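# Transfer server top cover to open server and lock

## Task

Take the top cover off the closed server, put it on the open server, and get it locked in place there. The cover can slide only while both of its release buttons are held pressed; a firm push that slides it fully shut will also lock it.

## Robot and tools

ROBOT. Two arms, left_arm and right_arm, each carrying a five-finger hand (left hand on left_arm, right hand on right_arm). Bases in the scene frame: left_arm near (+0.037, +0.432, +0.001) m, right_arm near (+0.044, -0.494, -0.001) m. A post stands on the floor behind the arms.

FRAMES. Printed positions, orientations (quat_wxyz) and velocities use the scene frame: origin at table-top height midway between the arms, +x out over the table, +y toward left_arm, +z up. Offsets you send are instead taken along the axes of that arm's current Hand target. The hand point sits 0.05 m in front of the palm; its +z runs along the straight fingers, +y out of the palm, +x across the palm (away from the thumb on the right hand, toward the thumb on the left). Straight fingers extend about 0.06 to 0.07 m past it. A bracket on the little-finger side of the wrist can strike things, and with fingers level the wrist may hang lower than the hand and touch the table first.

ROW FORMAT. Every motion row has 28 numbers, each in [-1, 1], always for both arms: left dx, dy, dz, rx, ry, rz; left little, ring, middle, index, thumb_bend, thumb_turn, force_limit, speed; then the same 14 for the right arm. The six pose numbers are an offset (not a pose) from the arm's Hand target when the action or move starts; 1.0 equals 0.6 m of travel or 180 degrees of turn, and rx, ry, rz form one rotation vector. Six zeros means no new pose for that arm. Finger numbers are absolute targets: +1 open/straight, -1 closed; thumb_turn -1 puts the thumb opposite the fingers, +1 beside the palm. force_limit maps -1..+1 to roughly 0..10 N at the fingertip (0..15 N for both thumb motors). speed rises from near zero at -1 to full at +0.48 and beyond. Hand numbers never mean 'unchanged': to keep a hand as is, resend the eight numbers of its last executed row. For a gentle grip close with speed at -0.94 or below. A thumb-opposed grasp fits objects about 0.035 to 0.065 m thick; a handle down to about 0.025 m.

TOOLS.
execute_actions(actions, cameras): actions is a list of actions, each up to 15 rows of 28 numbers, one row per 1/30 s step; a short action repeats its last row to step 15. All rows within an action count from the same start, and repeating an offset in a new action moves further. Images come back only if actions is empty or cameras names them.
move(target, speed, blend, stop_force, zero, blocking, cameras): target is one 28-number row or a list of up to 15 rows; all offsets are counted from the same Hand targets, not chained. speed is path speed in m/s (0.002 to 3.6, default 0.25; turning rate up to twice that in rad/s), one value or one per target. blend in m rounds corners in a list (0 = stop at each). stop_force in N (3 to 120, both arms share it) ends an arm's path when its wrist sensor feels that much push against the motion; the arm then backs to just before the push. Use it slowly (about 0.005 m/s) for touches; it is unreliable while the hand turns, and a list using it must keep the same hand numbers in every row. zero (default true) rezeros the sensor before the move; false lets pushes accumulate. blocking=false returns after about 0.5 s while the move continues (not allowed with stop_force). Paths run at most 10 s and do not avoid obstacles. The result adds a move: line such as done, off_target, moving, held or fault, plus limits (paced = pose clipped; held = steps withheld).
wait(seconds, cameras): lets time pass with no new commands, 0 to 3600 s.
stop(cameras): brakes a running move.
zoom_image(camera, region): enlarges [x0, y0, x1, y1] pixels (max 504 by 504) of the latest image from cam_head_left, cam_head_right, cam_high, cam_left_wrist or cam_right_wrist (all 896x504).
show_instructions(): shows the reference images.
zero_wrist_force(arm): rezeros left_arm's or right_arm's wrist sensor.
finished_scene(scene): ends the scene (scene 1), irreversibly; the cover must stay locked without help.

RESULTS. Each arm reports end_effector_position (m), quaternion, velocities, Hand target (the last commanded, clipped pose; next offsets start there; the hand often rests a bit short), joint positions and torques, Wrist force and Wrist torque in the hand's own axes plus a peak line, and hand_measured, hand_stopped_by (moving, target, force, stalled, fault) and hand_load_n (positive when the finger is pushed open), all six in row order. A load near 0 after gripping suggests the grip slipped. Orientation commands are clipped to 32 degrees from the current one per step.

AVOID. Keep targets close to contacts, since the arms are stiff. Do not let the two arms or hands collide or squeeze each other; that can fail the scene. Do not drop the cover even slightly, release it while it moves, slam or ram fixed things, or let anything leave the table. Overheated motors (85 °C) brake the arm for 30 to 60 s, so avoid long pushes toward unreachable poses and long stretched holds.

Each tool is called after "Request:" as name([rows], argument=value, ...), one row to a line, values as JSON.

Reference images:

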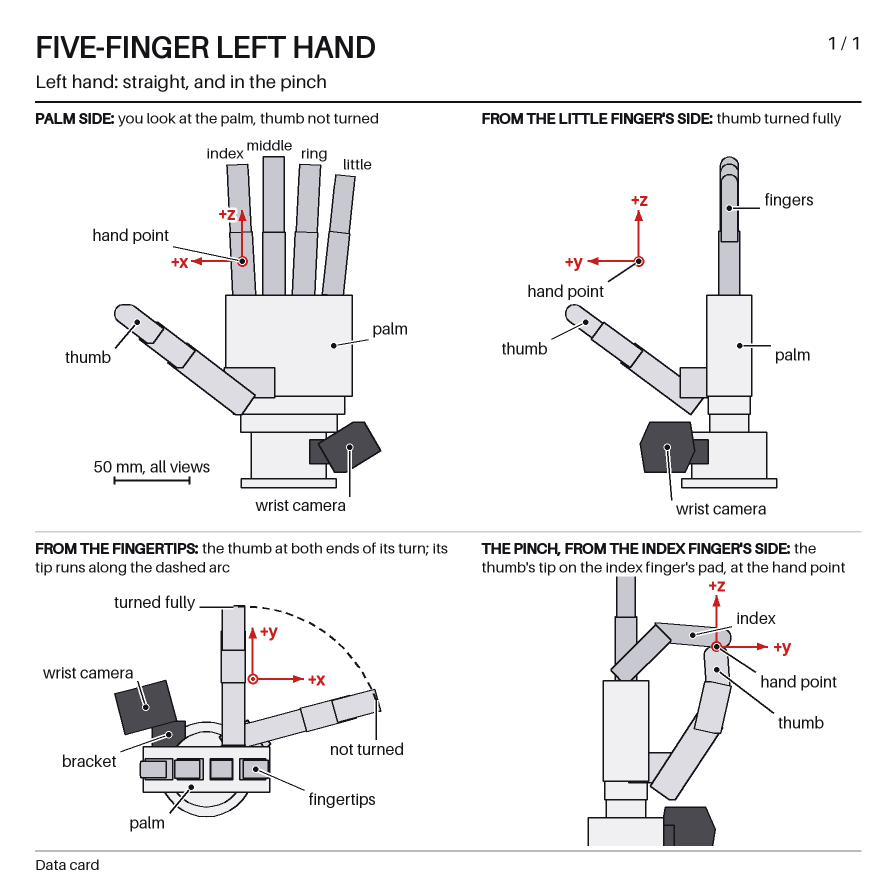

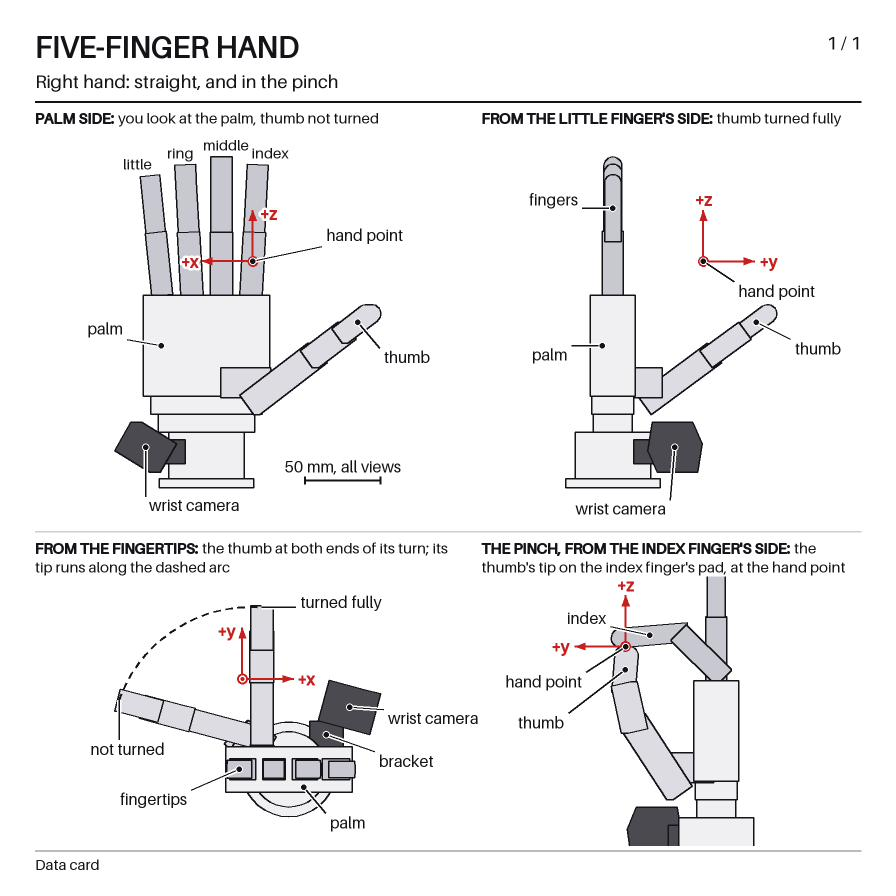

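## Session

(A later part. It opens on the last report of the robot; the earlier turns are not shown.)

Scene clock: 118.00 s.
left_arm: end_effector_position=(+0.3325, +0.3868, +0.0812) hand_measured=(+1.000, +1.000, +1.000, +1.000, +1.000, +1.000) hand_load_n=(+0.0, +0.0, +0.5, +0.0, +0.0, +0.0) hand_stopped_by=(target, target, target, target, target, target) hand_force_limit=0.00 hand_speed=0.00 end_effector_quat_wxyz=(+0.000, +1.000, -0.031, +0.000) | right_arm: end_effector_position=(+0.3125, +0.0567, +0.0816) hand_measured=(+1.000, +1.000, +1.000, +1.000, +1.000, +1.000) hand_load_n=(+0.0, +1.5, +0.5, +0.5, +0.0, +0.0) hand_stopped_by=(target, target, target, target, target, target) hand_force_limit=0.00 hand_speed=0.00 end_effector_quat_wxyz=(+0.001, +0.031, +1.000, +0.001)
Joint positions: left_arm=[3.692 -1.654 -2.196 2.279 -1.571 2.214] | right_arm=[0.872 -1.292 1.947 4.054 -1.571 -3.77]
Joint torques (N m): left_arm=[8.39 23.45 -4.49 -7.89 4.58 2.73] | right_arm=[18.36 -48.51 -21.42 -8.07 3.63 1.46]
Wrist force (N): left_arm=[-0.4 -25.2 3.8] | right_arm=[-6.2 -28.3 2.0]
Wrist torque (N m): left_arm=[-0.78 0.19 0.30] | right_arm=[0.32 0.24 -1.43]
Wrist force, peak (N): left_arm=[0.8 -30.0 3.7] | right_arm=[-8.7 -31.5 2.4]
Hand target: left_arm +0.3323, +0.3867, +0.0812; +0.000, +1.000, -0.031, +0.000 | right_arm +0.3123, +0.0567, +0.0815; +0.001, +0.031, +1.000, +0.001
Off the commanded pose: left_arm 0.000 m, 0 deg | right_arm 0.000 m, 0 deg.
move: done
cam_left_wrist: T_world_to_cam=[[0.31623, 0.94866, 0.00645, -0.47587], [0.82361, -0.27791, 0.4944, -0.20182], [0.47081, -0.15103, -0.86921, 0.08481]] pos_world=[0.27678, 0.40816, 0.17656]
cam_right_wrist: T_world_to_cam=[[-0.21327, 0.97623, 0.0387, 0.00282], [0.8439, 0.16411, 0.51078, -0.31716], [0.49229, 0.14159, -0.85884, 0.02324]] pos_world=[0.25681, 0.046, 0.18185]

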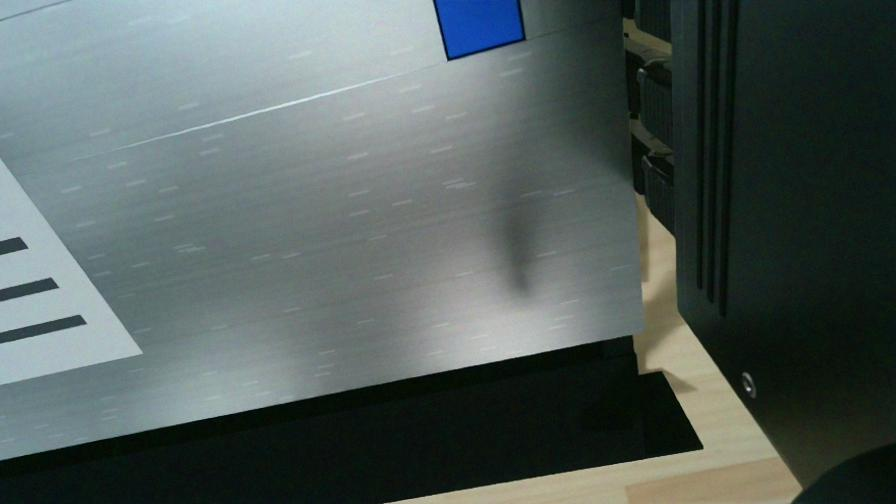

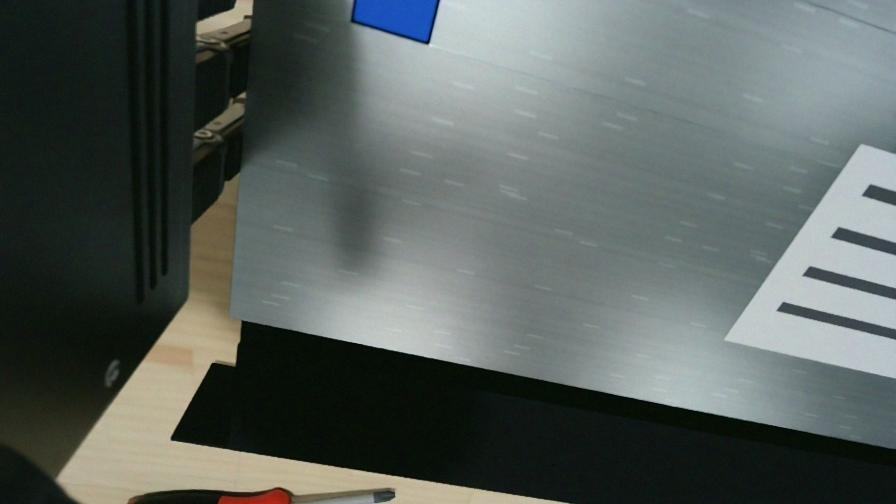

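Request:
move(target=[0,0,-0.005,0,0,0,1,1,1,1,1,1,0,0,0,0,-0.005,0,0,0,1,1,1,1,1,1,0,0], speed=0.01, cameras=["cam_left_wrist","cam_right_wrist","cam_high"])

Request:
zoom_image(camera="cam_high", region=[190, 270, 460, 460])

Scene clock: 118.87 s.
left_arm: end_effector_position=(+0.3323, +0.3867, +0.0841) hand_measured=(+1.000, +1.000, +1.000, +1.000, +1.000, +1.000) hand_load_n=(+0.0, +0.0, +0.0, +0.5, +0.0, +0.0) hand_stopped_by=(target, target, target, target, target, target) hand_force_limit=0.00 hand_speed=0.00 end_effector_quat_wxyz=(+0.000, +1.000, -0.031, +0.000) | right_arm: end_effector_position=(+0.3122, +0.0567, +0.0844) hand_measured=(+1.000, +1.000, +1.000, +1.000, +1.000, +1.000) hand_load_n=(+0.0, +1.0, +0.5, +0.0, +0.0, +0.0) hand_stopped_by=(target, target, target, target, target, target) hand_force_limit=0.00 hand_speed=0.00 end_effector_quat_wxyz=(+0.001, +0.031, +1.000, +0.001)
Joint positions: left_arm=[3.692 -1.648 -2.193 2.27 -1.571 2.214] | right_arm=[0.873 -1.296 1.945 4.062 -1.571 -3.77]
Joint torques (N m): left_arm=[7.01 24.57 16.71 -8.54 4.02 3.12] | right_arm=[11.96 -49.67 -46.99 -6.79 3.43 1.51]
Wrist force (N): left_arm=[0.7 -26.8 3.8] | right_arm=[-3.1 -27.2 3.8]
Wrist torque (N m): left_arm=[-0.72 0.15 0.41] | right_arm=[0.11 0.26 -1.20]
Wrist force, peak (N): left_arm=[1.3 -29.2 3.9] | right_arm=[-5.8 -27.8 1.7]
Hand target: left_arm +0.3323, +0.3867, +0.0842; +0.000, +1.000, -0.031, +0.000 | right_arm +0.3123, +0.0567, +0.0845; +0.001, +0.031, +1.000, +0.001
Off the commanded pose: left_arm 0.000 m, 0 deg | right_arm 0.000 m, 0 deg.
move: done
cam_left_wrist: T_world_to_cam=[[0.31614, 0.94869, 0.00636, -0.4758], [0.82369, -0.2778, 0.49433, -0.20314], [0.47073, -0.15104, -0.86925, 0.08745]] pos_world=[0.27658, 0.40816, 0.17946]
cam_right_wrist: T_world_to_cam=[[-0.21335, 0.97621, 0.03867, 0.0027], [0.84395, 0.16422, 0.51067, -0.31842], [0.49217, 0.14159, -0.85891, 0.02579]] pos_world=[0.25661, 0.046, 0.18465]
Images, in order (width x height): cam_high 896x504, cam_left_wrist 896x504, cam_right_wrist 896x504.

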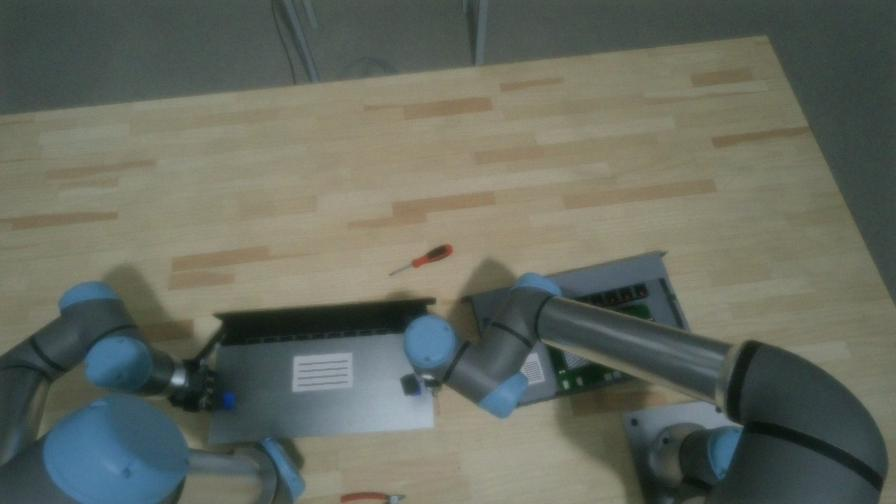

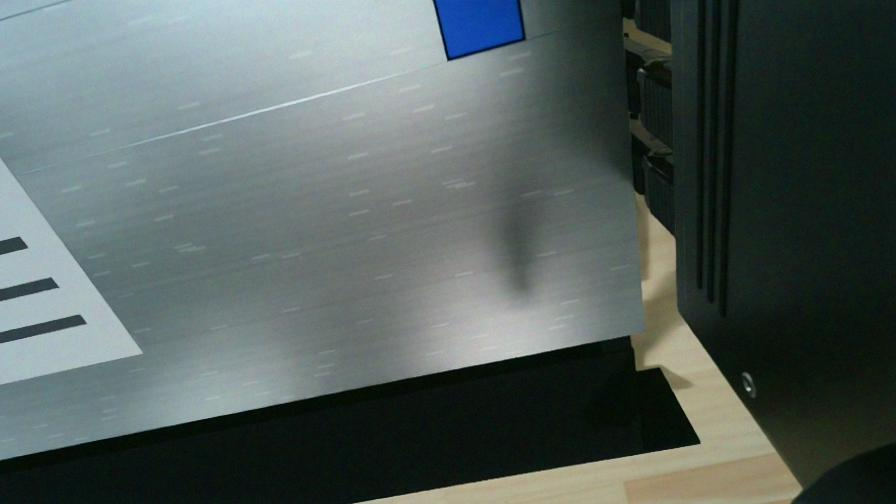

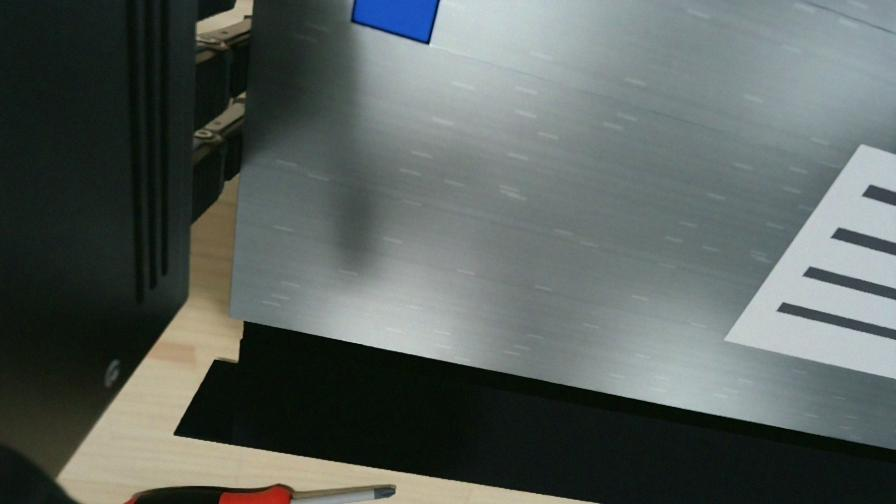

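Scaled by 1.867.

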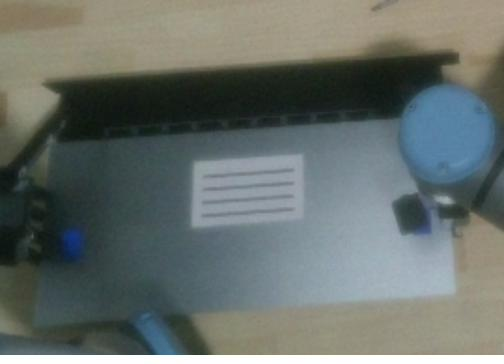

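Request:
zoom_image(camera="cam_left_wrist", region=[600, 320, 720, 460])

Request:
zoom_image(camera="cam_right_wrist", region=[160, 310, 280, 450])

Scaled by 3.600.

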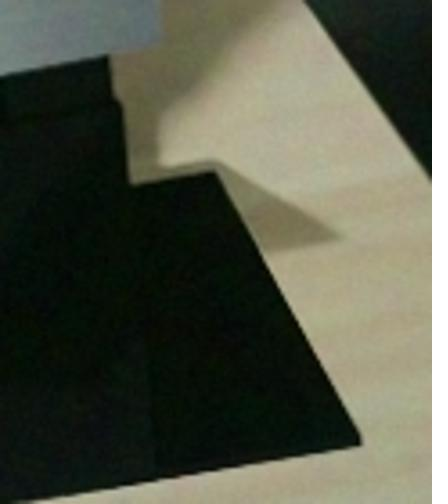

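Scaled by 3.600.

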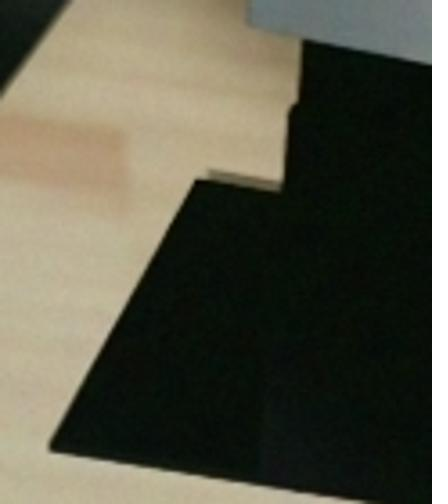

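Request:
move(target=[0.0025,0,0,0,0,0,1,1,1,1,1,1,0,0,-0.0025,0,0,0,0,0,1,1,1,1,1,1,0,0], speed=0.01)

Request:
move(target=[0,0,0.0167,0,0,0,1,1,1,1,1,1,0,0,0,0,0.0167,0,0,0,1,1,1,1,1,1,0,0], speed=0.005, stop_force=5, cameras=["cam_left_wrist","cam_right_wrist"])

Request:
zoom_image(camera="cam_left_wrist", region=[600, 320, 720, 460])

Request:
zoom_image(camera="cam_right_wrist", region=[160, 310, 280, 450])

Scene clock: 120.57 s.
left_arm: end_effector_position=(+0.3337, +0.3867, +0.0842) hand_measured=(+1.000, +1.000, +1.000, +1.000, +1.000, +1.000) hand_load_n=(+0.0, +0.0, +0.0, +0.5, +0.0, +0.0) hand_stopped_by=(target, target, target, target, target, target) hand_force_limit=0.00 hand_speed=0.00 end_effector_quat_wxyz=(+0.000, +1.000, -0.031, +0.000) | right_arm: end_effector_position=(+0.3137, +0.0566, +0.0845) hand_measured=(+1.000, +1.000, +1.000, +1.000, +1.000, +1.000) hand_load_n=(+0.0, +1.0, +1.0, +0.5, +0.0, +0.0) hand_stopped_by=(target, target, target, target, target, target) hand_force_limit=0.00 hand_speed=0.00 end_effector_quat_wxyz=(+0.001, +0.031, +1.000, +0.001)
Joint positions: left_arm=[3.688 -1.652 -2.189 2.269 -1.571 2.211] | right_arm=[0.87 -1.295 1.943 4.062 -1.571 -3.772]
Joint torques (N m): left_arm=[-15.25 10.59 17.74 -8.01 4.98 -2.19] | right_arm=[-5.34 -29.53 -46.23 -7.42 3.13 -1.57]
Wrist force (N): left_arm=[-0.5 -25.2 4.2] | right_arm=[-0.6 -28.7 1.7]
Wrist torque (N m): left_arm=[-0.81 0.16 0.40] | right_arm=[0.26 0.39 -0.98]
Wrist force, peak (N): left_arm=[0.1 -26.7 4.2] | right_arm=[-0.4 -29.2 1.8]
Hand target: left_arm +0.3338, +0.3866, +0.0842; +0.000, +1.000, -0.031, +0.000 | right_arm +0.3138, +0.0566, +0.0845; +0.001, +0.031, +1.000, +0.001
Off the commanded pose: left_arm 0.000 m, 0 deg | right_arm 0.000 m, 0 deg.
move: done

Scene clock: 123.20 s.
left_arm: end_effector_position=(+0.3338, +0.3866, +0.0772) hand_measured=(+1.000, +1.000, +1.000, +1.000, +1.000, +1.000) hand_load_n=(+0.0, +0.0, +0.5, +0.5, +0.0, +0.0) hand_stopped_by=(target, target, target, target, target, target) hand_force_limit=0.00 hand_speed=0.00 end_effector_quat_wxyz=(+0.000, +1.000, -0.031, +0.000) | right_arm: end_effector_position=(+0.3138, +0.0566, +0.0838) hand_measured=(+1.000, +1.000, +1.000, +1.000, +1.000, +1.000) hand_load_n=(+0.0, +1.5, +1.0, +0.5, +0.0, +0.0) hand_stopped_by=(target, target, target, target, target, target) hand_force_limit=0.00 hand_speed=0.00 end_effector_quat_wxyz=(+0.001, +0.031, +1.000, +0.001)
Joint positions: left_arm=[3.688 -1.665 -2.198 2.291 -1.571 2.21] | right_arm=[0.87 -1.294 1.943 4.06 -1.571 -3.772]
Joint torques (N m): left_arm=[-15.24 22.68 14.12 -9.26 4.71 -1.83] | right_arm=[3.93 -49.35 -45.76 -10.01 3.45 -0.71]
Wrist force (N): left_arm=[2.5 -31.6 0.1] | right_arm=[-1.8 -27.1 2.6]
Wrist torque (N m): left_arm=[-0.62 0.00 0.72] | right_arm=[0.35 0.52 -0.98]
Wrist force, peak (N): left_arm=[2.6 -32.5 -0.5] | right_arm=[-0.8 -34.8 -2.0]
Hand target: left_arm +0.3338, +0.3866, +0.0772; +0.000, +1.000, -0.031, +0.000 (not the last commanded pose) | right_arm +0.3138, +0.0566, +0.0838; +0.001, +0.031, +1.000, +0.001 (not the last commanded pose)
Off the commanded pose: left_arm 0.003 m, 0 deg | right_arm 0.009 m, 0 deg.
move: contact (left_arm, right_arm)
cam_left_wrist: T_world_to_cam=[[0.31614, 0.94869, 0.00636, -0.47613], [0.82369, -0.2778, 0.49433, -0.20099], [0.47073, -0.15104, -0.86925, 0.08073]] pos_world=[0.27808, 0.40806, 0.17256]
cam_right_wrist: T_world_to_cam=[[-0.21323, 0.97623, 0.03884, 0.00298], [0.84391, 0.16401, 0.51079, -0.31938], [0.49228, 0.14169, -0.85882, 0.02449]] pos_world=[0.25811, 0.046, 0.18405]

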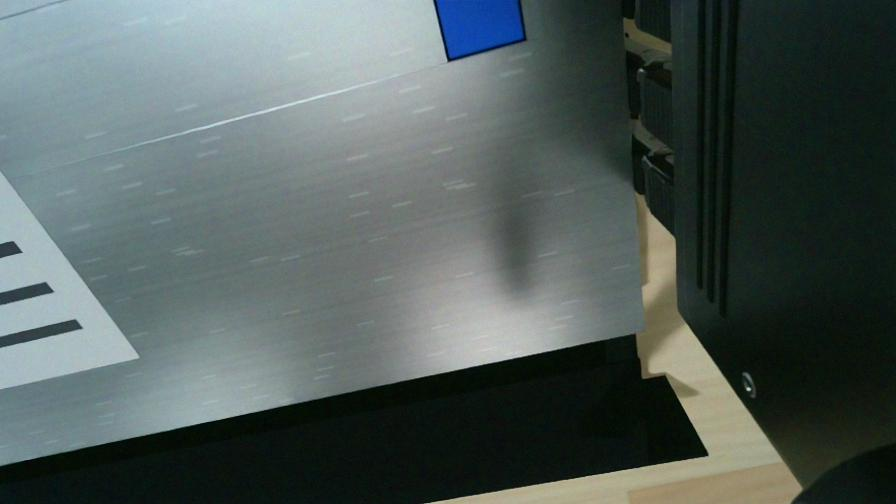

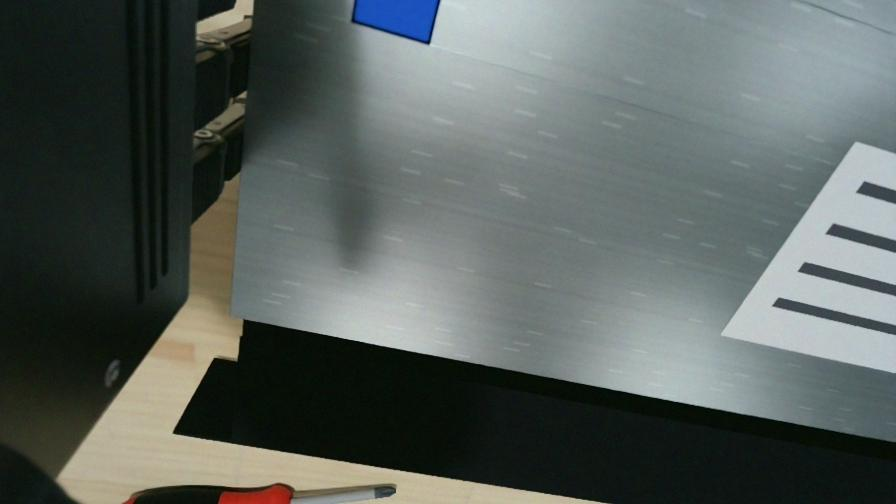

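Scaled by 3.600.

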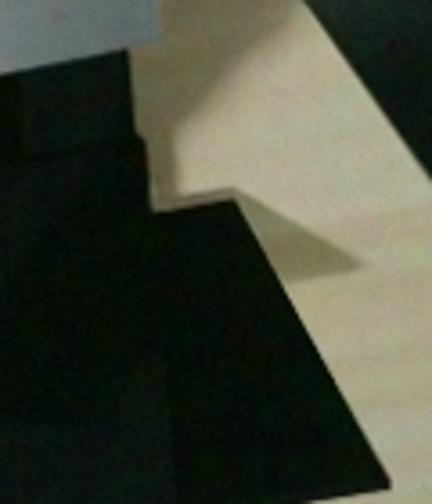

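Scaled by 3.600.

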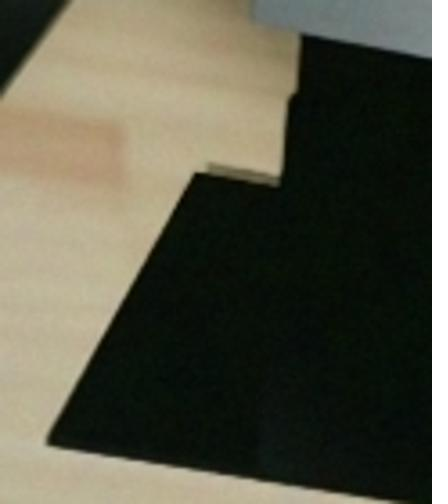

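Request:
move([
  [0,0,-0.01167,0,0,0,1,1,1,1,1,1,0,0,0,0,-0.00117,0,0,0,1,1,1,1,1,1,0,0],
  [0,0.00083,-0.01167,0,0,0,1,1,1,1,1,1,0,0,0,-0.00083,-0.00117,0,0,0,1,1,1,1,1,1,0,0],
], speed=0.01)

Request:
move(target=[0,0,0.0167,0,0,0,1,1,1,1,1,1,0,0,0,0,0.0167,0,0,0,1,1,1,1,1,1,0,0], speed=0.005, stop_force=5)

Scene clock: 125.20 s.
left_arm: end_effector_position=(+0.3338, +0.3863, +0.0842) hand_measured=(+1.000, +1.000, +1.000, +1.000, +1.000, +1.000) hand_load_n=(+0.0, +0.0, +0.0, +0.5, +0.0, +0.0) hand_stopped_by=(target, target, target, target, target, target) hand_force_limit=0.00 hand_speed=0.00 end_effector_quat_wxyz=(+0.000, +1.000, -0.031, +0.000) | right_arm: end_effector_position=(+0.3138, +0.0564, +0.0846) hand_measured=(+1.000, +1.000, +1.000, +1.000, +1.000, +1.000) hand_load_n=(+0.0, +1.5, +0.5, +0.0, +0.0, +0.5) hand_stopped_by=(target, target, target, target, target, target) hand_force_limit=0.00 hand_speed=0.00 end_effector_quat_wxyz=(+0.001, +0.031, +1.000, +0.001)
Joint positions: left_arm=[3.687 -1.652 -2.189 2.269 -1.571 2.209] | right_arm=[0.87 -1.296 1.943 4.062 -1.571 -3.772]
Joint torques (N m): left_arm=[-19.75 23.57 14.09 -10.66 5.23 -1.98] | right_arm=[-4.01 -48.72 -18.94 -8.92 3.12 -1.49]
Wrist force (N): left_arm=[0.8 -38.6 5.3] | right_arm=[-3.8 -23.9 2.4]
Wrist torque (N m): left_arm=[-0.73 0.18 0.73] | right_arm=[0.34 0.43 -1.06]
Wrist force, peak (N): left_arm=[0.8 -38.6 5.3] | right_arm=[-2.9 -30.9 3.6]
Hand target: left_arm +0.3337, +0.3862, +0.0842; +0.000, +1.000, -0.031, +0.000 | right_arm +0.3138, +0.0561, +0.0845; +0.001, +0.031, +1.000, +0.001
Off the commanded pose: left_arm 0.000 m, 0 deg | right_arm 0.000 m, 0 deg.
move: done

Scene clock: 127.17 s.
left_arm: end_effector_position=(+0.3337, +0.3862, +0.0818) hand_measured=(+1.000, +1.000, +1.000, +1.000, +1.000, +1.000) hand_load_n=(+0.0, +0.0, +0.0, +1.0, +0.0, +0.0) hand_stopped_by=(target, target, target, target, target, target) hand_force_limit=0.00 hand_speed=0.00 end_effector_quat_wxyz=(+0.000, +1.000, -0.031, +0.000) | right_arm: end_effector_position=(+0.3138, +0.0562, +0.0819) hand_measured=(+1.000, +1.000, +1.000, +1.000, +1.000, +1.000) hand_load_n=(+0.0, +1.0, +0.0, +0.0, -0.5, +0.0) hand_stopped_by=(target, target, target, target, target, target) hand_force_limit=0.00 hand_speed=0.00 end_effector_quat_wxyz=(+0.001, +0.031, +1.000, +0.001)
Joint positions: left_arm=[3.686 -1.656 -2.192 2.277 -1.571 2.209] | right_arm=[0.87 -1.292 1.947 4.055 -1.571 -3.773]
Joint torques (N m): left_arm=[-16.46 23.41 11.69 -11.25 7.12 -1.78] | right_arm=[-4.42 -47.8 -40.37 -4.72 3.06 -1.44]
Wrist force (N): left_arm=[1.7 -43.0 5.5] | right_arm=[-5.8 -15.4 3.0]
Wrist torque (N m): left_arm=[-0.65 0.14 0.82] | right_arm=[0.22 0.41 -0.95]
Wrist force, peak (N): left_arm=[1.7 -43.3 5.5] | right_arm=[-4.2 -22.4 2.3]
Hand target: left_arm +0.3337, +0.3862, +0.0818; +0.000, +1.000, -0.031, +0.000 (not the last commanded pose) | right_arm +0.3138, +0.0562, +0.0819; +0.001, +0.031, +1.000, +0.001 (not the last commanded pose)
Off the commanded pose: left_arm 0.008 m, 0 deg | right_arm 0.007 m, 0 deg.
move: contact (left_arm, right_arm)

Request:
move(target=[0,-0.0004,0,0,0,0,1,1,1,1,1,1,0,0,0,0.0004,0,0,0,0,1,1,1,1,1,1,0,0], speed=0.01)

Scene clock: 128.40 s.
left_arm: end_effector_position=(+0.3337, +0.3864, +0.0818) hand_measured=(+1.000, +1.000, +1.000, +1.000, +1.000, +1.000) hand_load_n=(+0.0, +0.0, +0.5, +0.5, +0.0, +0.0) hand_stopped_by=(target, target, target, target, target, target) hand_force_limit=0.00 hand_speed=0.00 end_effector_quat_wxyz=(+0.000, +1.000, -0.031, +0.000) | right_arm: end_effector_position=(+0.3139, +0.0564, +0.0820) hand_measured=(+1.000, +1.000, +1.000, +1.000, +1.000, +1.000) hand_load_n=(+0.0, +1.0, +1.0, +0.0, +0.0, +0.0) hand_stopped_by=(target, target, target, target, target, target) hand_force_limit=0.00 hand_speed=0.00 end_effector_quat_wxyz=(+0.001, +0.031, +1.000, +0.001)
Joint positions: left_arm=[3.687 -1.656 -2.192 2.277 -1.571 2.209] | right_arm=[0.87 -1.292 1.946 4.055 -1.571 -3.772]
Joint torques (N m): left_arm=[6.55 13.68 14.52 -9.73 6.95 3.52] | right_arm=[15.87 -28.35 -45.28 -6.32 3.17 1.48]
Wrist force (N): left_arm=[2.3 -34.0 5.5] | right_arm=[-2.6 -24.1 2.5]
Wrist torque (N m): left_arm=[-0.64 0.16 0.62] | right_arm=[0.20 0.40 -1.05]
Wrist force, peak (N): left_arm=[2.1 -43.5 5.8] | right_arm=[-2.6 -24.1 2.5]
Hand target: left_arm +0.3338, +0.3864, +0.0818; +0.000, +1.000, -0.031, +0.000 | right_arm +0.3138, +0.0564, +0.0819; +0.001, +0.031, +1.000, +0.001
Off the commanded pose: left_arm 0.000 m, 0 deg | right_arm 0.000 m, 0 deg.
move: done

Request:
move(target=[0,-0.0002,0,0,0,0,1,1,1,1,1,1,0,0,0,0.0002,0,0,0,0,1,1,1,1,1,1,0,0], speed=0.01)

Request:
move(target=[0,0,0.01667,0,0,0,1,1,1,1,1,1,0,0,0,0,0.01667,0,0,0,1,1,1,1,1,1,0,0], speed=0.004, stop_force=5)

Scene clock: 129.03 s.
left_arm: end_effector_position=(+0.3338, +0.3865, +0.0818) hand_measured=(+1.000, +1.000, +1.000, +1.000, +1.000, +1.000) hand_load_n=(+0.0, +0.0, +0.0, +0.5, +0.0, +0.0) hand_stopped_by=(target, target, target, target, target, target) hand_force_limit=0.00 hand_speed=0.00 end_effector_quat_wxyz=(+0.000, +1.000, -0.031, +0.000) | right_arm: end_effector_position=(+0.3138, +0.0565, +0.0819) hand_measured=(+1.000, +1.000, +1.000, +1.000, +1.000, +1.000) hand_load_n=(+0.0, +1.5, +0.5, +0.0, +0.0, +0.0) hand_stopped_by=(target, target, target, target, target, target) hand_force_limit=0.00 hand_speed=0.00 end_effector_quat_wxyz=(+0.001, +0.031, +1.000, +0.001)
Joint positions: left_arm=[3.688 -1.656 -2.192 2.277 -1.571 2.21] | right_arm=[0.87 -1.291 1.946 4.055 -1.571 -3.772]
Joint torques (N m): left_arm=[7.36 10.38 14.82 -7.37 6.71 3.15] | right_arm=[15.59 -28.58 -46.76 -7.17 3.13 1.56]
Wrist force (N): left_arm=[1.4 -30.8 3.8] | right_arm=[-1.5 -28.2 1.0]
Wrist torque (N m): left_arm=[-0.59 0.15 0.47] | right_arm=[0.27 0.44 -1.11]
Wrist force, peak (N): left_arm=[2.3 -33.9 5.7] | right_arm=[-1.7 -28.3 0.6]
Hand target: left_arm +0.3338, +0.3865, +0.0818; +0.000, +1.000, -0.031, +0.000 | right_arm +0.3138, +0.0565, +0.0819; +0.001, +0.031, +1.000, +0.001
Off the commanded pose: left_arm 0.000 m, 0 deg | right_arm 0.000 m, 0 deg.
move: done

Scene clock: 130.53 s.
left_arm: end_effector_position=(+0.3338, +0.3865, +0.0804) hand_measured=(+1.000, +1.000, +1.000, +1.000, +1.000, +1.000) hand_load_n=(+0.0, +0.0, +0.0, +0.5, -0.5, +0.0) hand_stopped_by=(target, target, target, target, target, target) hand_force_limit=0.00 hand_speed=0.00 end_effector_quat_wxyz=(+0.000, +1.000, -0.031, +0.000) | right_arm: end_effector_position=(+0.3139, +0.0566, +0.0817) hand_measured=(+1.000, +1.000, +1.000, +1.000, +1.000, +1.000) hand_load_n=(+0.0, +1.5, +1.0, +0.0, +0.0, -0.5) hand_stopped_by=(target, target, target, target, target, target) hand_force_limit=0.00 hand_speed=0.00 end_effector_quat_wxyz=(+0.001, +0.031, +1.000, +0.001)
Joint positions: left_arm=[3.688 -1.659 -2.194 2.281 -1.571 2.21] | right_arm=[0.87 -1.291 1.946 4.054 -1.571 -3.772]
Joint torques (N m): left_arm=[5.07 22.29 10.64 -9.31 6.48 3.18] | right_arm=[13.47 -50.21 -46.93 -8.51 3.12 1.59]
Wrist force (N): left_arm=[2.9 -33.5 0.0] | right_arm=[-1.9 -29.2 2.3]
Wrist torque (N m): left_arm=[-0.46 0.02 0.62] | right_arm=[0.29 0.60 -1.15]
Wrist force, peak (N): left_arm=[3.2 -33.9 -0.1] | right_arm=[-0.1 -32.0 -3.8]
Hand target: left_arm +0.3338, +0.3865, +0.0804; +0.000, +1.000, -0.031, +0.000 (not the last commanded pose) | right_arm +0.3139, +0.0566, +0.0817; +0.001, +0.031, +1.000, +0.001 (not the last commanded pose)
Off the commanded pose: left_arm 0.009 m, 0 deg | right_arm 0.010 m, 0 deg.
move: contact (left_arm, right_arm)

Request:
execute_actions(actions=[], cameras=["cam_head_left","cam_head_right","cam_high","cam_left_wrist","cam_right_wrist"])

Request:
zoom_image(camera="cam_high", region=[460, 230, 700, 420])

Request:
zoom_image(camera="cam_high", region=[200, 290, 440, 450])

Request:
zoom_image(camera="cam_head_left", region=[370, 330, 530, 440])

Request:
zoom_image(camera="cam_head_right", region=[370, 330, 530, 440])

Request:
zoom_image(camera="cam_head_right", region=[520, 340, 680, 450])

Scene clock: 131.00 s.
left_arm: end_effector_position=(+0.3338, +0.3865, +0.0804) hand_measured=(+1.000, +1.000, +1.000, +1.000, +1.000, +1.000) hand_load_n=(+0.0, +0.0, +0.5, +0.5, +0.0, +0.0) hand_stopped_by=(target, target, target, target, target, target) hand_force_limit=0.00 hand_speed=0.00 end_effector_quat_wxyz=(+0.000, +1.000, -0.031, +0.000) | right_arm: end_effector_position=(+0.3139, +0.0566, +0.0817) hand_measured=(+1.000, +1.000, +1.000, +1.000, +1.000, +1.000) hand_load_n=(+0.0, +1.5, +1.0, +0.5, +0.0, +0.0) hand_stopped_by=(target, target, target, target, target, target) hand_force_limit=0.00 hand_speed=0.00 end_effector_quat_wxyz=(+0.001, +0.031, +1.000, +0.001)
Joint positions: left_arm=[3.688 -1.659 -2.194 2.281 -1.571 2.21] | right_arm=[0.87 -1.291 1.946 4.054 -1.571 -3.772]
Joint velocities: within noise
Joint torques (N m): left_arm=[5.95 22.22 11.6 -9.66 6.62 3.07] | right_arm=[12.21 -49.37 -47.77 -9.5 3.07 1.47]
Motor temperatures (°C): left_arm=[26 23 24 28 28 36] | right_arm=[24 26 22 33 33 31]
Wrist force (N): left_arm=[3.0 -33.8 0.0] | right_arm=[-1.8 -29.1 2.6]
Wrist torque (N m): left_arm=[-0.51 0.01 0.64] | right_arm=[0.30 0.58 -1.14]
Wrist force, peak (N): left_arm=[3.4 -34.1 -0.2] | right_arm=[-2.0 -29.5 2.7]
Hand target: left_arm +0.3338, +0.3865, +0.0804; +0.000, +1.000, -0.031, +0.000 (not the last commanded pose) | right_arm +0.3139, +0.0566, +0.0817; +0.001, +0.031, +1.000, +0.001 (not the last commanded pose)
Off the commanded pose: left_arm 0.009 m, 0 deg | right_arm 0.010 m, 0 deg.
camera_calibration:
cam_left_wrist: T_world_to_cam=[[0.31609, 0.94871, 0.00647, -0.47607], [0.82366, -0.2778, 0.49437, -0.2026], [0.47081, -0.15093, -0.86923, 0.08343]] pos_world=[0.27808, 0.40796, 0.17576]
cam_right_wrist: T_world_to_cam=[[-0.21334, 0.9762, 0.03898, 0.00318], [0.84383, 0.16401, 0.51094, -0.31838], [0.49239, 0.14189, -0.85873, 0.0226]] pos_world=[0.25821, 0.0459, 0.18195]

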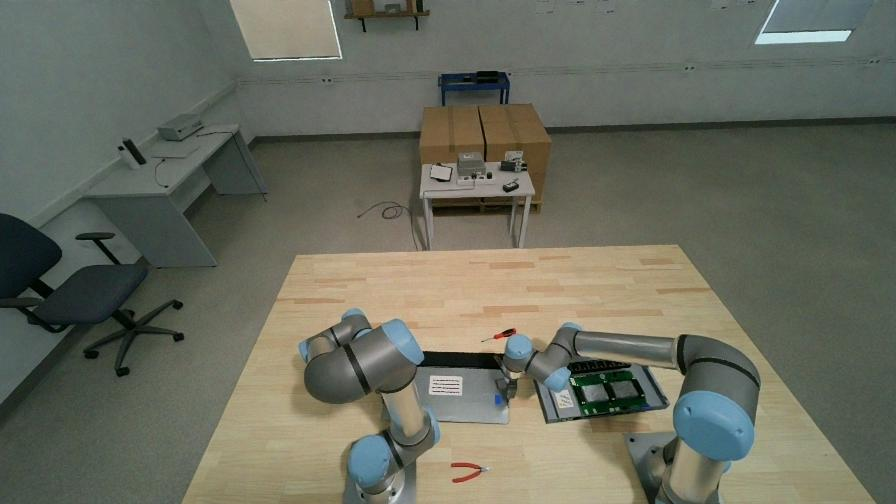

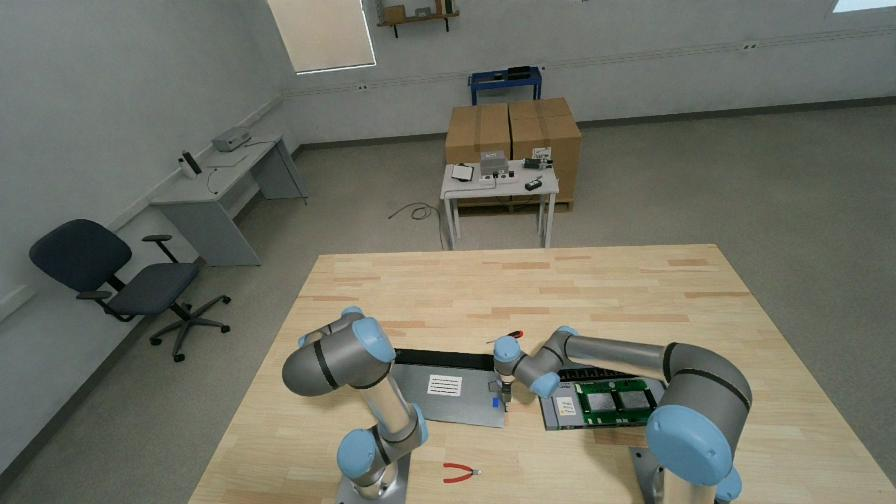

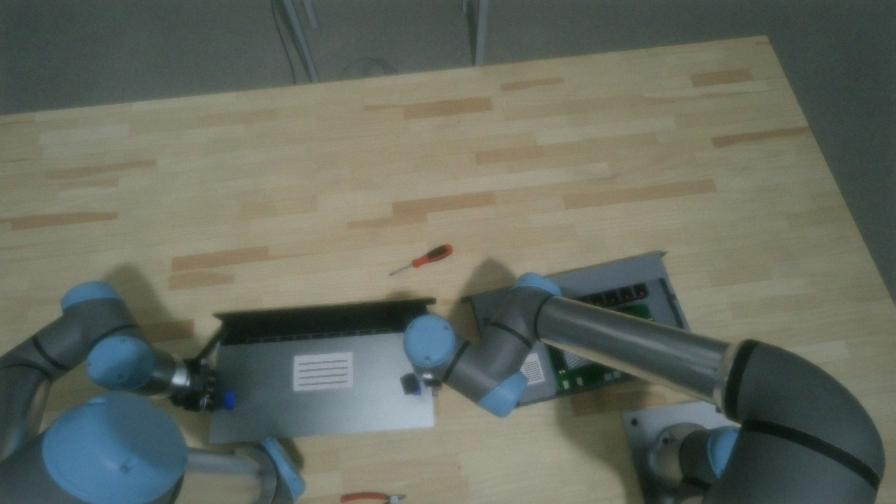

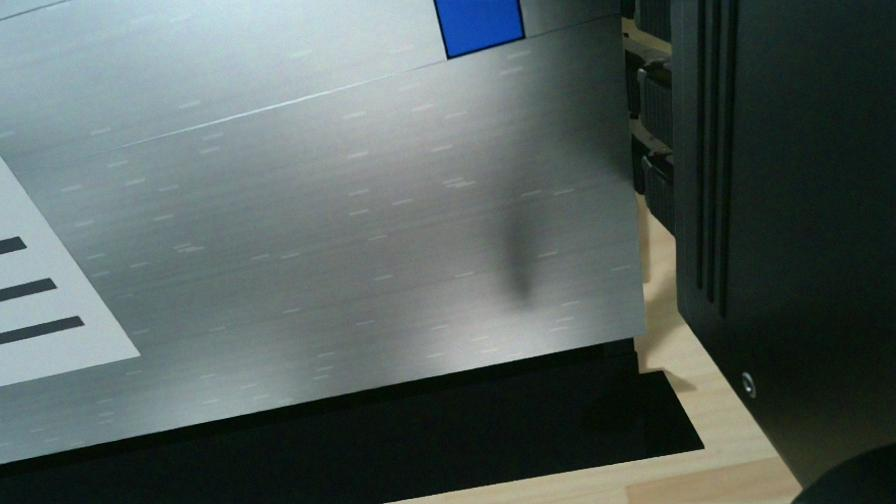

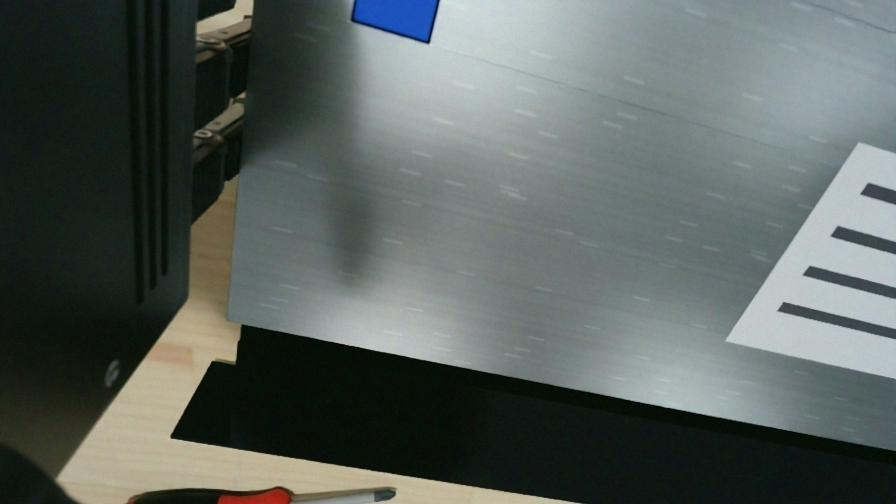

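Scaled by 2.100.

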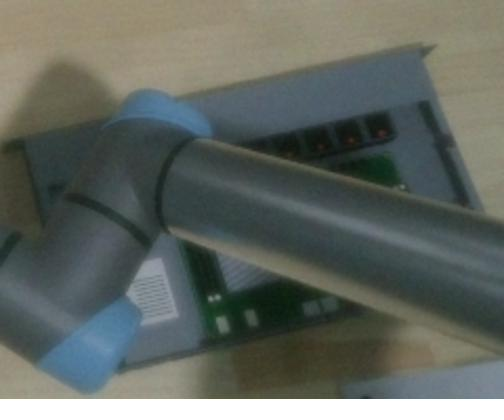

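Scaled by 2.100.

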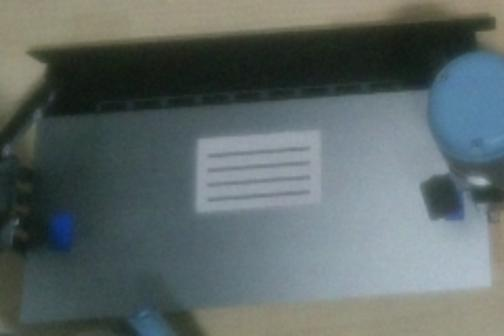

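Scaled by 3.150.

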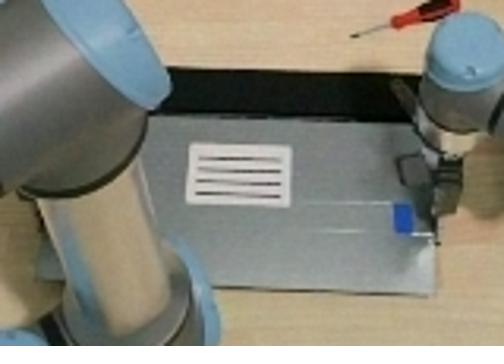

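Scaled by 3.150.

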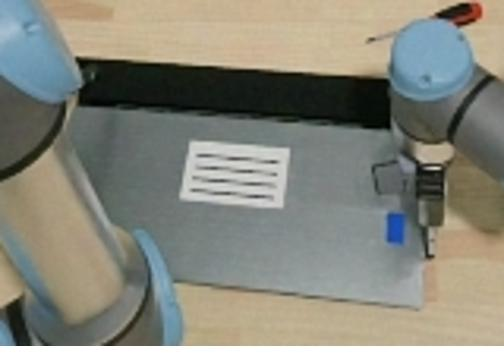

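Scaled by 3.150.

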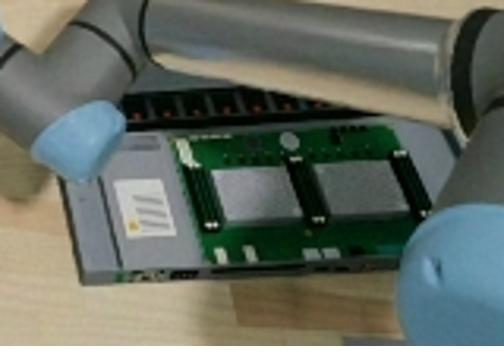

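Request:
zoom_image(camera="cam_left_wrist", region=[420, 0, 720, 168])

Request:
zoom_image(camera="cam_left_wrist", region=[580, 310, 720, 460])

Request:
zoom_image(camera="cam_right_wrist", region=[160, 290, 300, 440])

Request:
zoom_image(camera="cam_high", region=[200, 290, 320, 370])

Request:
zoom_image(camera="cam_high", region=[640, 250, 720, 320])

Scaled by 1.680.

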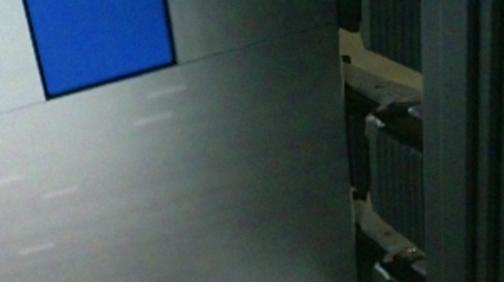

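Scaled by 3.360.

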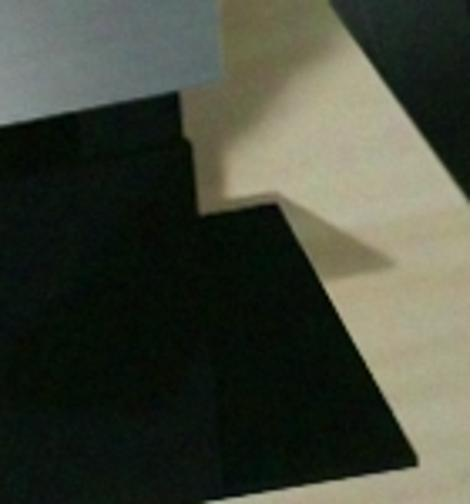

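Scaled by 3.360.

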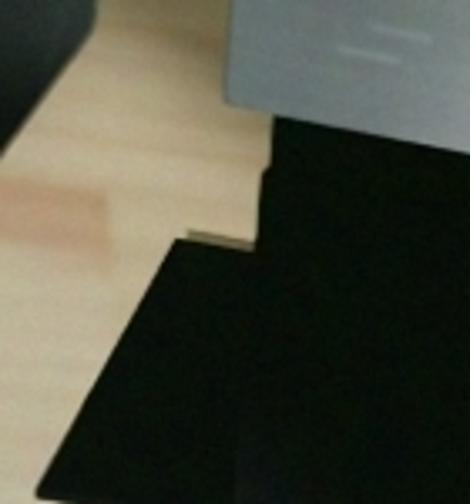

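Scaled by 4.200.

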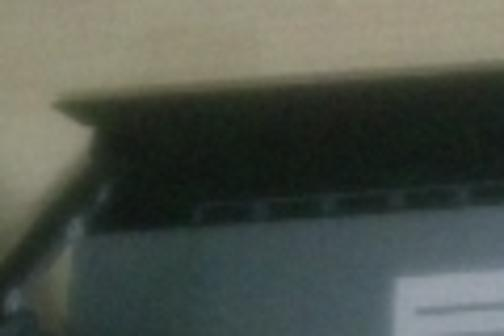

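Scaled by 6.300.

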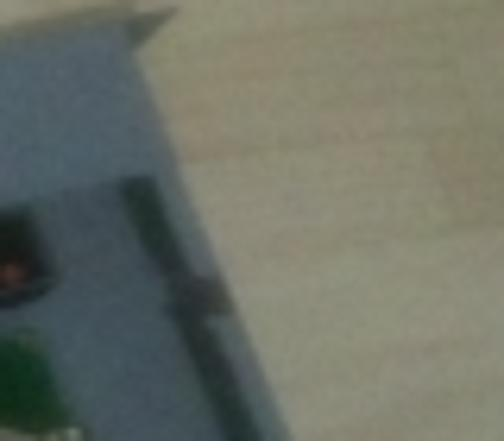

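Request:
move(target=[-0.0005,0,0,0,0,0,1,1,1,1,1,1,0,0,0.0005,0,0,0,0,0,1,1,1,1,1,1,0,0], speed=0.01)

Request:
move(target=[-0.0005,0,0,0,0,0,1,1,1,1,1,1,0,0,0.0005,0,0,0,0,0,1,1,1,1,1,1,0,0], speed=0.01)

Request:
move(target=[-0.0005,0,0,0,0,0,1,1,1,1,1,1,0,0,0.0005,0,0,0,0,0,1,1,1,1,1,1,0,0], speed=0.01)

Scene clock: 132.60 s.
left_arm: end_effector_position=(+0.3335, +0.3866, +0.0804) hand_measured=(+1.000, +1.000, +1.000, +1.000, +1.000, +1.000) hand_load_n=(+0.0, +0.0, +0.0, +0.5, +0.0, +0.0) hand_stopped_by=(target, target, target, target, target, target) hand_force_limit=0.00 hand_speed=0.00 end_effector_quat_wxyz=(+0.000, +1.000, -0.031, +0.000) | right_arm: end_effector_position=(+0.3137, +0.0567, +0.0817) hand_measured=(+1.000, +1.000, +1.000, +1.000, +1.000, +1.000) hand_load_n=(+0.0, +1.5, +1.0, +0.5, +0.0, +0.0) hand_stopped_by=(target, target, target, target, target, target) hand_force_limit=0.00 hand_speed=0.00 end_effector_quat_wxyz=(+0.001, +0.031, +1.000, +0.001)
Joint positions: left_arm=[3.688 -1.658 -2.194 2.281 -1.571 2.211] | right_arm=[0.871 -1.291 1.946 4.054 -1.571 -3.772]
Joint torques (N m): left_arm=[8.04 22.63 -6.88 -6.99 6.55 3.28] | right_arm=[17.91 -49.7 -22.72 -10.22 2.93 1.77]
Wrist force (N): left_arm=[6.2 -31.2 0.2] | right_arm=[-4.5 -29.5 2.3]
Wrist torque (N m): left_arm=[-0.48 0.00 0.75] | right_arm=[0.44 0.56 -1.36]
Wrist force, peak (N): left_arm=[3.3 -34.2 -0.2] | right_arm=[-4.2 -31.6 3.0]
Hand target: left_arm +0.3335, +0.3866, +0.0804; +0.000, +1.000, -0.031, +0.000 | right_arm +0.3136, +0.0566, +0.0817; +0.001, +0.031, +1.000, +0.001
Off the commanded pose: left_arm 0.000 m, 0 deg | right_arm 0.000 m, 0 deg.
move: done

Scene clock: 133.10 s.
left_arm: end_effector_position=(+0.3332, +0.3866, +0.0804) hand_measured=(+1.000, +1.000, +1.000, +1.000, +1.000, +1.000) hand_load_n=(+0.0, +0.0, +0.0, +0.0, +0.0, +0.0) hand_stopped_by=(target, target, target, target, target, target) hand_force_limit=0.00 hand_speed=0.00 end_effector_quat_wxyz=(+0.000, +1.000, -0.031, +0.000) | right_arm: end_effector_position=(+0.3133, +0.0567, +0.0817) hand_measured=(+1.000, +1.000, +1.000, +1.000, +1.000, +1.000) hand_load_n=(+0.0, +1.5, +0.5, +0.5, +0.0, +0.0) hand_stopped_by=(target, target, target, target, target, target) hand_force_limit=0.00 hand_speed=0.00 end_effector_quat_wxyz=(+0.001, +0.031, +1.000, +0.001)
Joint positions: left_arm=[3.689 -1.658 -2.195 2.281 -1.571 2.211] | right_arm=[0.871 -1.291 1.947 4.054 -1.571 -3.771]
Joint torques (N m): left_arm=[8.65 22.31 -11.53 -9.31 3.81 3.52] | right_arm=[20.54 -48.57 -21.61 -9.66 3.23 1.48]
Wrist force (N): left_arm=[15.9 -28.6 -0.6] | right_arm=[-8.5 -29.9 2.4]
Wrist torque (N m): left_arm=[-0.40 0.09 1.27] | right_arm=[0.38 0.47 -1.59]
Wrist force, peak (N): left_arm=[16.1 -28.6 -0.1] | right_arm=[-7.7 -30.4 1.9]
Hand target: left_arm +0.3332, +0.3866, +0.0804; +0.000, +1.000, -0.031, +0.000 | right_arm +0.3133, +0.0567, +0.0817; +0.001, +0.031, +1.000, +0.001
Off the commanded pose: left_arm 0.000 m, 0 deg | right_arm 0.000 m, 0 deg.
move: done

Scene clock: 133.60 s.
left_arm: end_effector_position=(+0.3329, +0.3866, +0.0804) hand_measured=(+1.000, +1.000, +1.000, +1.000, +1.000, +1.000) hand_load_n=(+0.0, +0.0, +0.0, +0.5, +0.0, +0.5) hand_stopped_by=(target, target, target, target, target, target) hand_force_limit=0.00 hand_speed=0.00 end_effector_quat_wxyz=(+0.000, +1.000, -0.031, +0.000) | right_arm: end_effector_position=(+0.3130, +0.0567, +0.0817) hand_measured=(+1.000, +1.000, +1.000, +1.000, +1.000, +1.000) hand_load_n=(+0.0, +1.5, +1.0, +0.5, +0.0, +0.0) hand_stopped_by=(target, target, target, target, target, target) hand_force_limit=0.00 hand_speed=0.00 end_effector_quat_wxyz=(+0.001, +0.031, +1.000, +0.001)
Joint positions: left_arm=[3.69 -1.657 -2.196 2.281 -1.571 2.212] | right_arm=[0.871 -1.291 1.947 4.054 -1.571 -3.771]
Joint torques (N m): left_arm=[7.99 21.56 -10.67 -8.73 0.86 3.25] | right_arm=[22.27 -49.65 -21.75 -9.13 4.62 1.57]
Wrist force (N): left_arm=[15.4 -27.9 1.0] | right_arm=[-12.4 -30.2 3.9]
Wrist torque (N m): left_arm=[-0.53 0.16 1.25] | right_arm=[0.33 0.33 -1.79]
Wrist force, peak (N): left_arm=[16.4 -28.5 -0.2] | right_arm=[-12.6 -30.6 3.8]
Hand target: left_arm +0.3329, +0.3866, +0.0804; +0.000, +1.000, -0.031, +0.000 | right_arm +0.3130, +0.0567, +0.0817; +0.001, +0.031, +1.000, +0.001
Off the commanded pose: left_arm 0.000 m, 0 deg | right_arm 0.000 m, 0 deg.
move: done

Request:
move(target=[0.0022,0,0,0,0,0,1,1,1,1,1,1,0,0,-0.0022,0,0,0,0,0,1,1,1,1,1,1,0,0], speed=0.01)

Request:
move(target=[0,0,0.0167,0,0,0,1,1,1,1,1,1,0,0,0,0,0.0167,0,0,0,1,1,1,1,1,1,0,0], speed=0.004, stop_force=5)

Scene clock: 134.27 s.
left_arm: end_effector_position=(+0.3341, +0.3865, +0.0804) hand_measured=(+1.000, +1.000, +1.000, +1.000, +1.000, +1.000) hand_load_n=(+0.0, +0.0, +0.5, +0.5, +0.0, +0.0) hand_stopped_by=(target, target, target, target, target, target) hand_force_limit=0.00 hand_speed=0.00 end_effector_quat_wxyz=(+0.000, +1.000, -0.031, +0.000) | right_arm: end_effector_position=(+0.3142, +0.0566, +0.0817) hand_measured=(+1.000, +1.000, +1.000, +1.000, +1.000, +1.000) hand_load_n=(+0.0, +1.5, +1.0, +0.5, +0.0, +0.0) hand_stopped_by=(target, target, target, target, target, target) hand_force_limit=0.00 hand_speed=0.00 end_effector_quat_wxyz=(+0.001, +0.031, +1.000, +0.001)
Joint positions: left_arm=[3.687 -1.66 -2.193 2.281 -1.571 2.209] | right_arm=[0.87 -1.291 1.946 4.054 -1.571 -3.773]
Joint torques (N m): left_arm=[-15.21 8.23 18.12 -8.72 7.62 -2.02] | right_arm=[-4.49 -28.46 -47.26 -8.01 5.47 -1.54]
Wrist force (N): left_arm=[0.1 -29.4 4.0] | right_arm=[-1.4 -30.4 2.4]
Wrist torque (N m): left_arm=[-0.75 0.27 0.52] | right_arm=[0.37 0.54 -1.06]
Wrist force, peak (N): left_arm=[16.1 -29.1 -2.1] | right_arm=[-13.3 -30.5 4.1]
Hand target: left_arm +0.3342, +0.3865, +0.0804; +0.000, +1.000, -0.031, +0.000 | right_arm +0.3143, +0.0566, +0.0817; +0.001, +0.031, +1.000, +0.001
Off the commanded pose: left_arm 0.000 m, 0 deg | right_arm 0.000 m, 0 deg.
move: done

Scene clock: 136.10 s.
left_arm: end_effector_position=(+0.3342, +0.3865, +0.0778) hand_measured=(+1.000, +1.000, +1.000, +1.000, +1.000, +1.000) hand_load_n=(+0.0, +0.5, +0.5, +0.5, +0.0, +0.0) hand_stopped_by=(target, target, target, target, target, target) hand_force_limit=0.00 hand_speed=0.00 end_effector_quat_wxyz=(+0.000, +1.000, -0.031, +0.000) | right_arm: end_effector_position=(+0.3144, +0.0567, +0.0814) hand_measured=(+1.000, +1.000, +1.000, +1.000, +1.000, +1.000) hand_load_n=(+0.0, +1.5, +1.0, +0.5, +0.0, +0.0) hand_stopped_by=(target, target, target, target, target, target) hand_force_limit=0.00 hand_speed=0.00 end_effector_quat_wxyz=(+0.001, +0.031, +1.000, +0.001)
Joint positions: left_arm=[3.687 -1.665 -2.196 2.289 -1.571 2.209] | right_arm=[0.869 -1.29 1.946 4.054 -1.571 -3.773]
Joint torques (N m): left_arm=[-14.17 22.36 11.51 -9.14 5.53 -2.02] | right_arm=[-1.27 -50.56 -49.47 -9.1 5.53 -0.87]
Wrist force (N): left_arm=[1.0 -33.8 0.0] | right_arm=[-1.5 -32.2 2.9]
Wrist torque (N m): left_arm=[-0.60 0.02 0.68] | right_arm=[0.51 0.61 -1.12]
Wrist force, peak (N): left_arm=[1.2 -34.0 -0.5] | right_arm=[1.9 -37.8 -4.7]
Hand target: left_arm +0.3342, +0.3865, +0.0778; +0.000, +1.000, -0.031, +0.000 (not the last commanded pose) | right_arm +0.3144, +0.0567, +0.0814; +0.001, +0.031, +1.000, +0.001 (not the last commanded pose)
Off the commanded pose: left_arm 0.007 m, 0 deg | right_arm 0.010 m, 0 deg.
move: contact (left_arm, right_arm)


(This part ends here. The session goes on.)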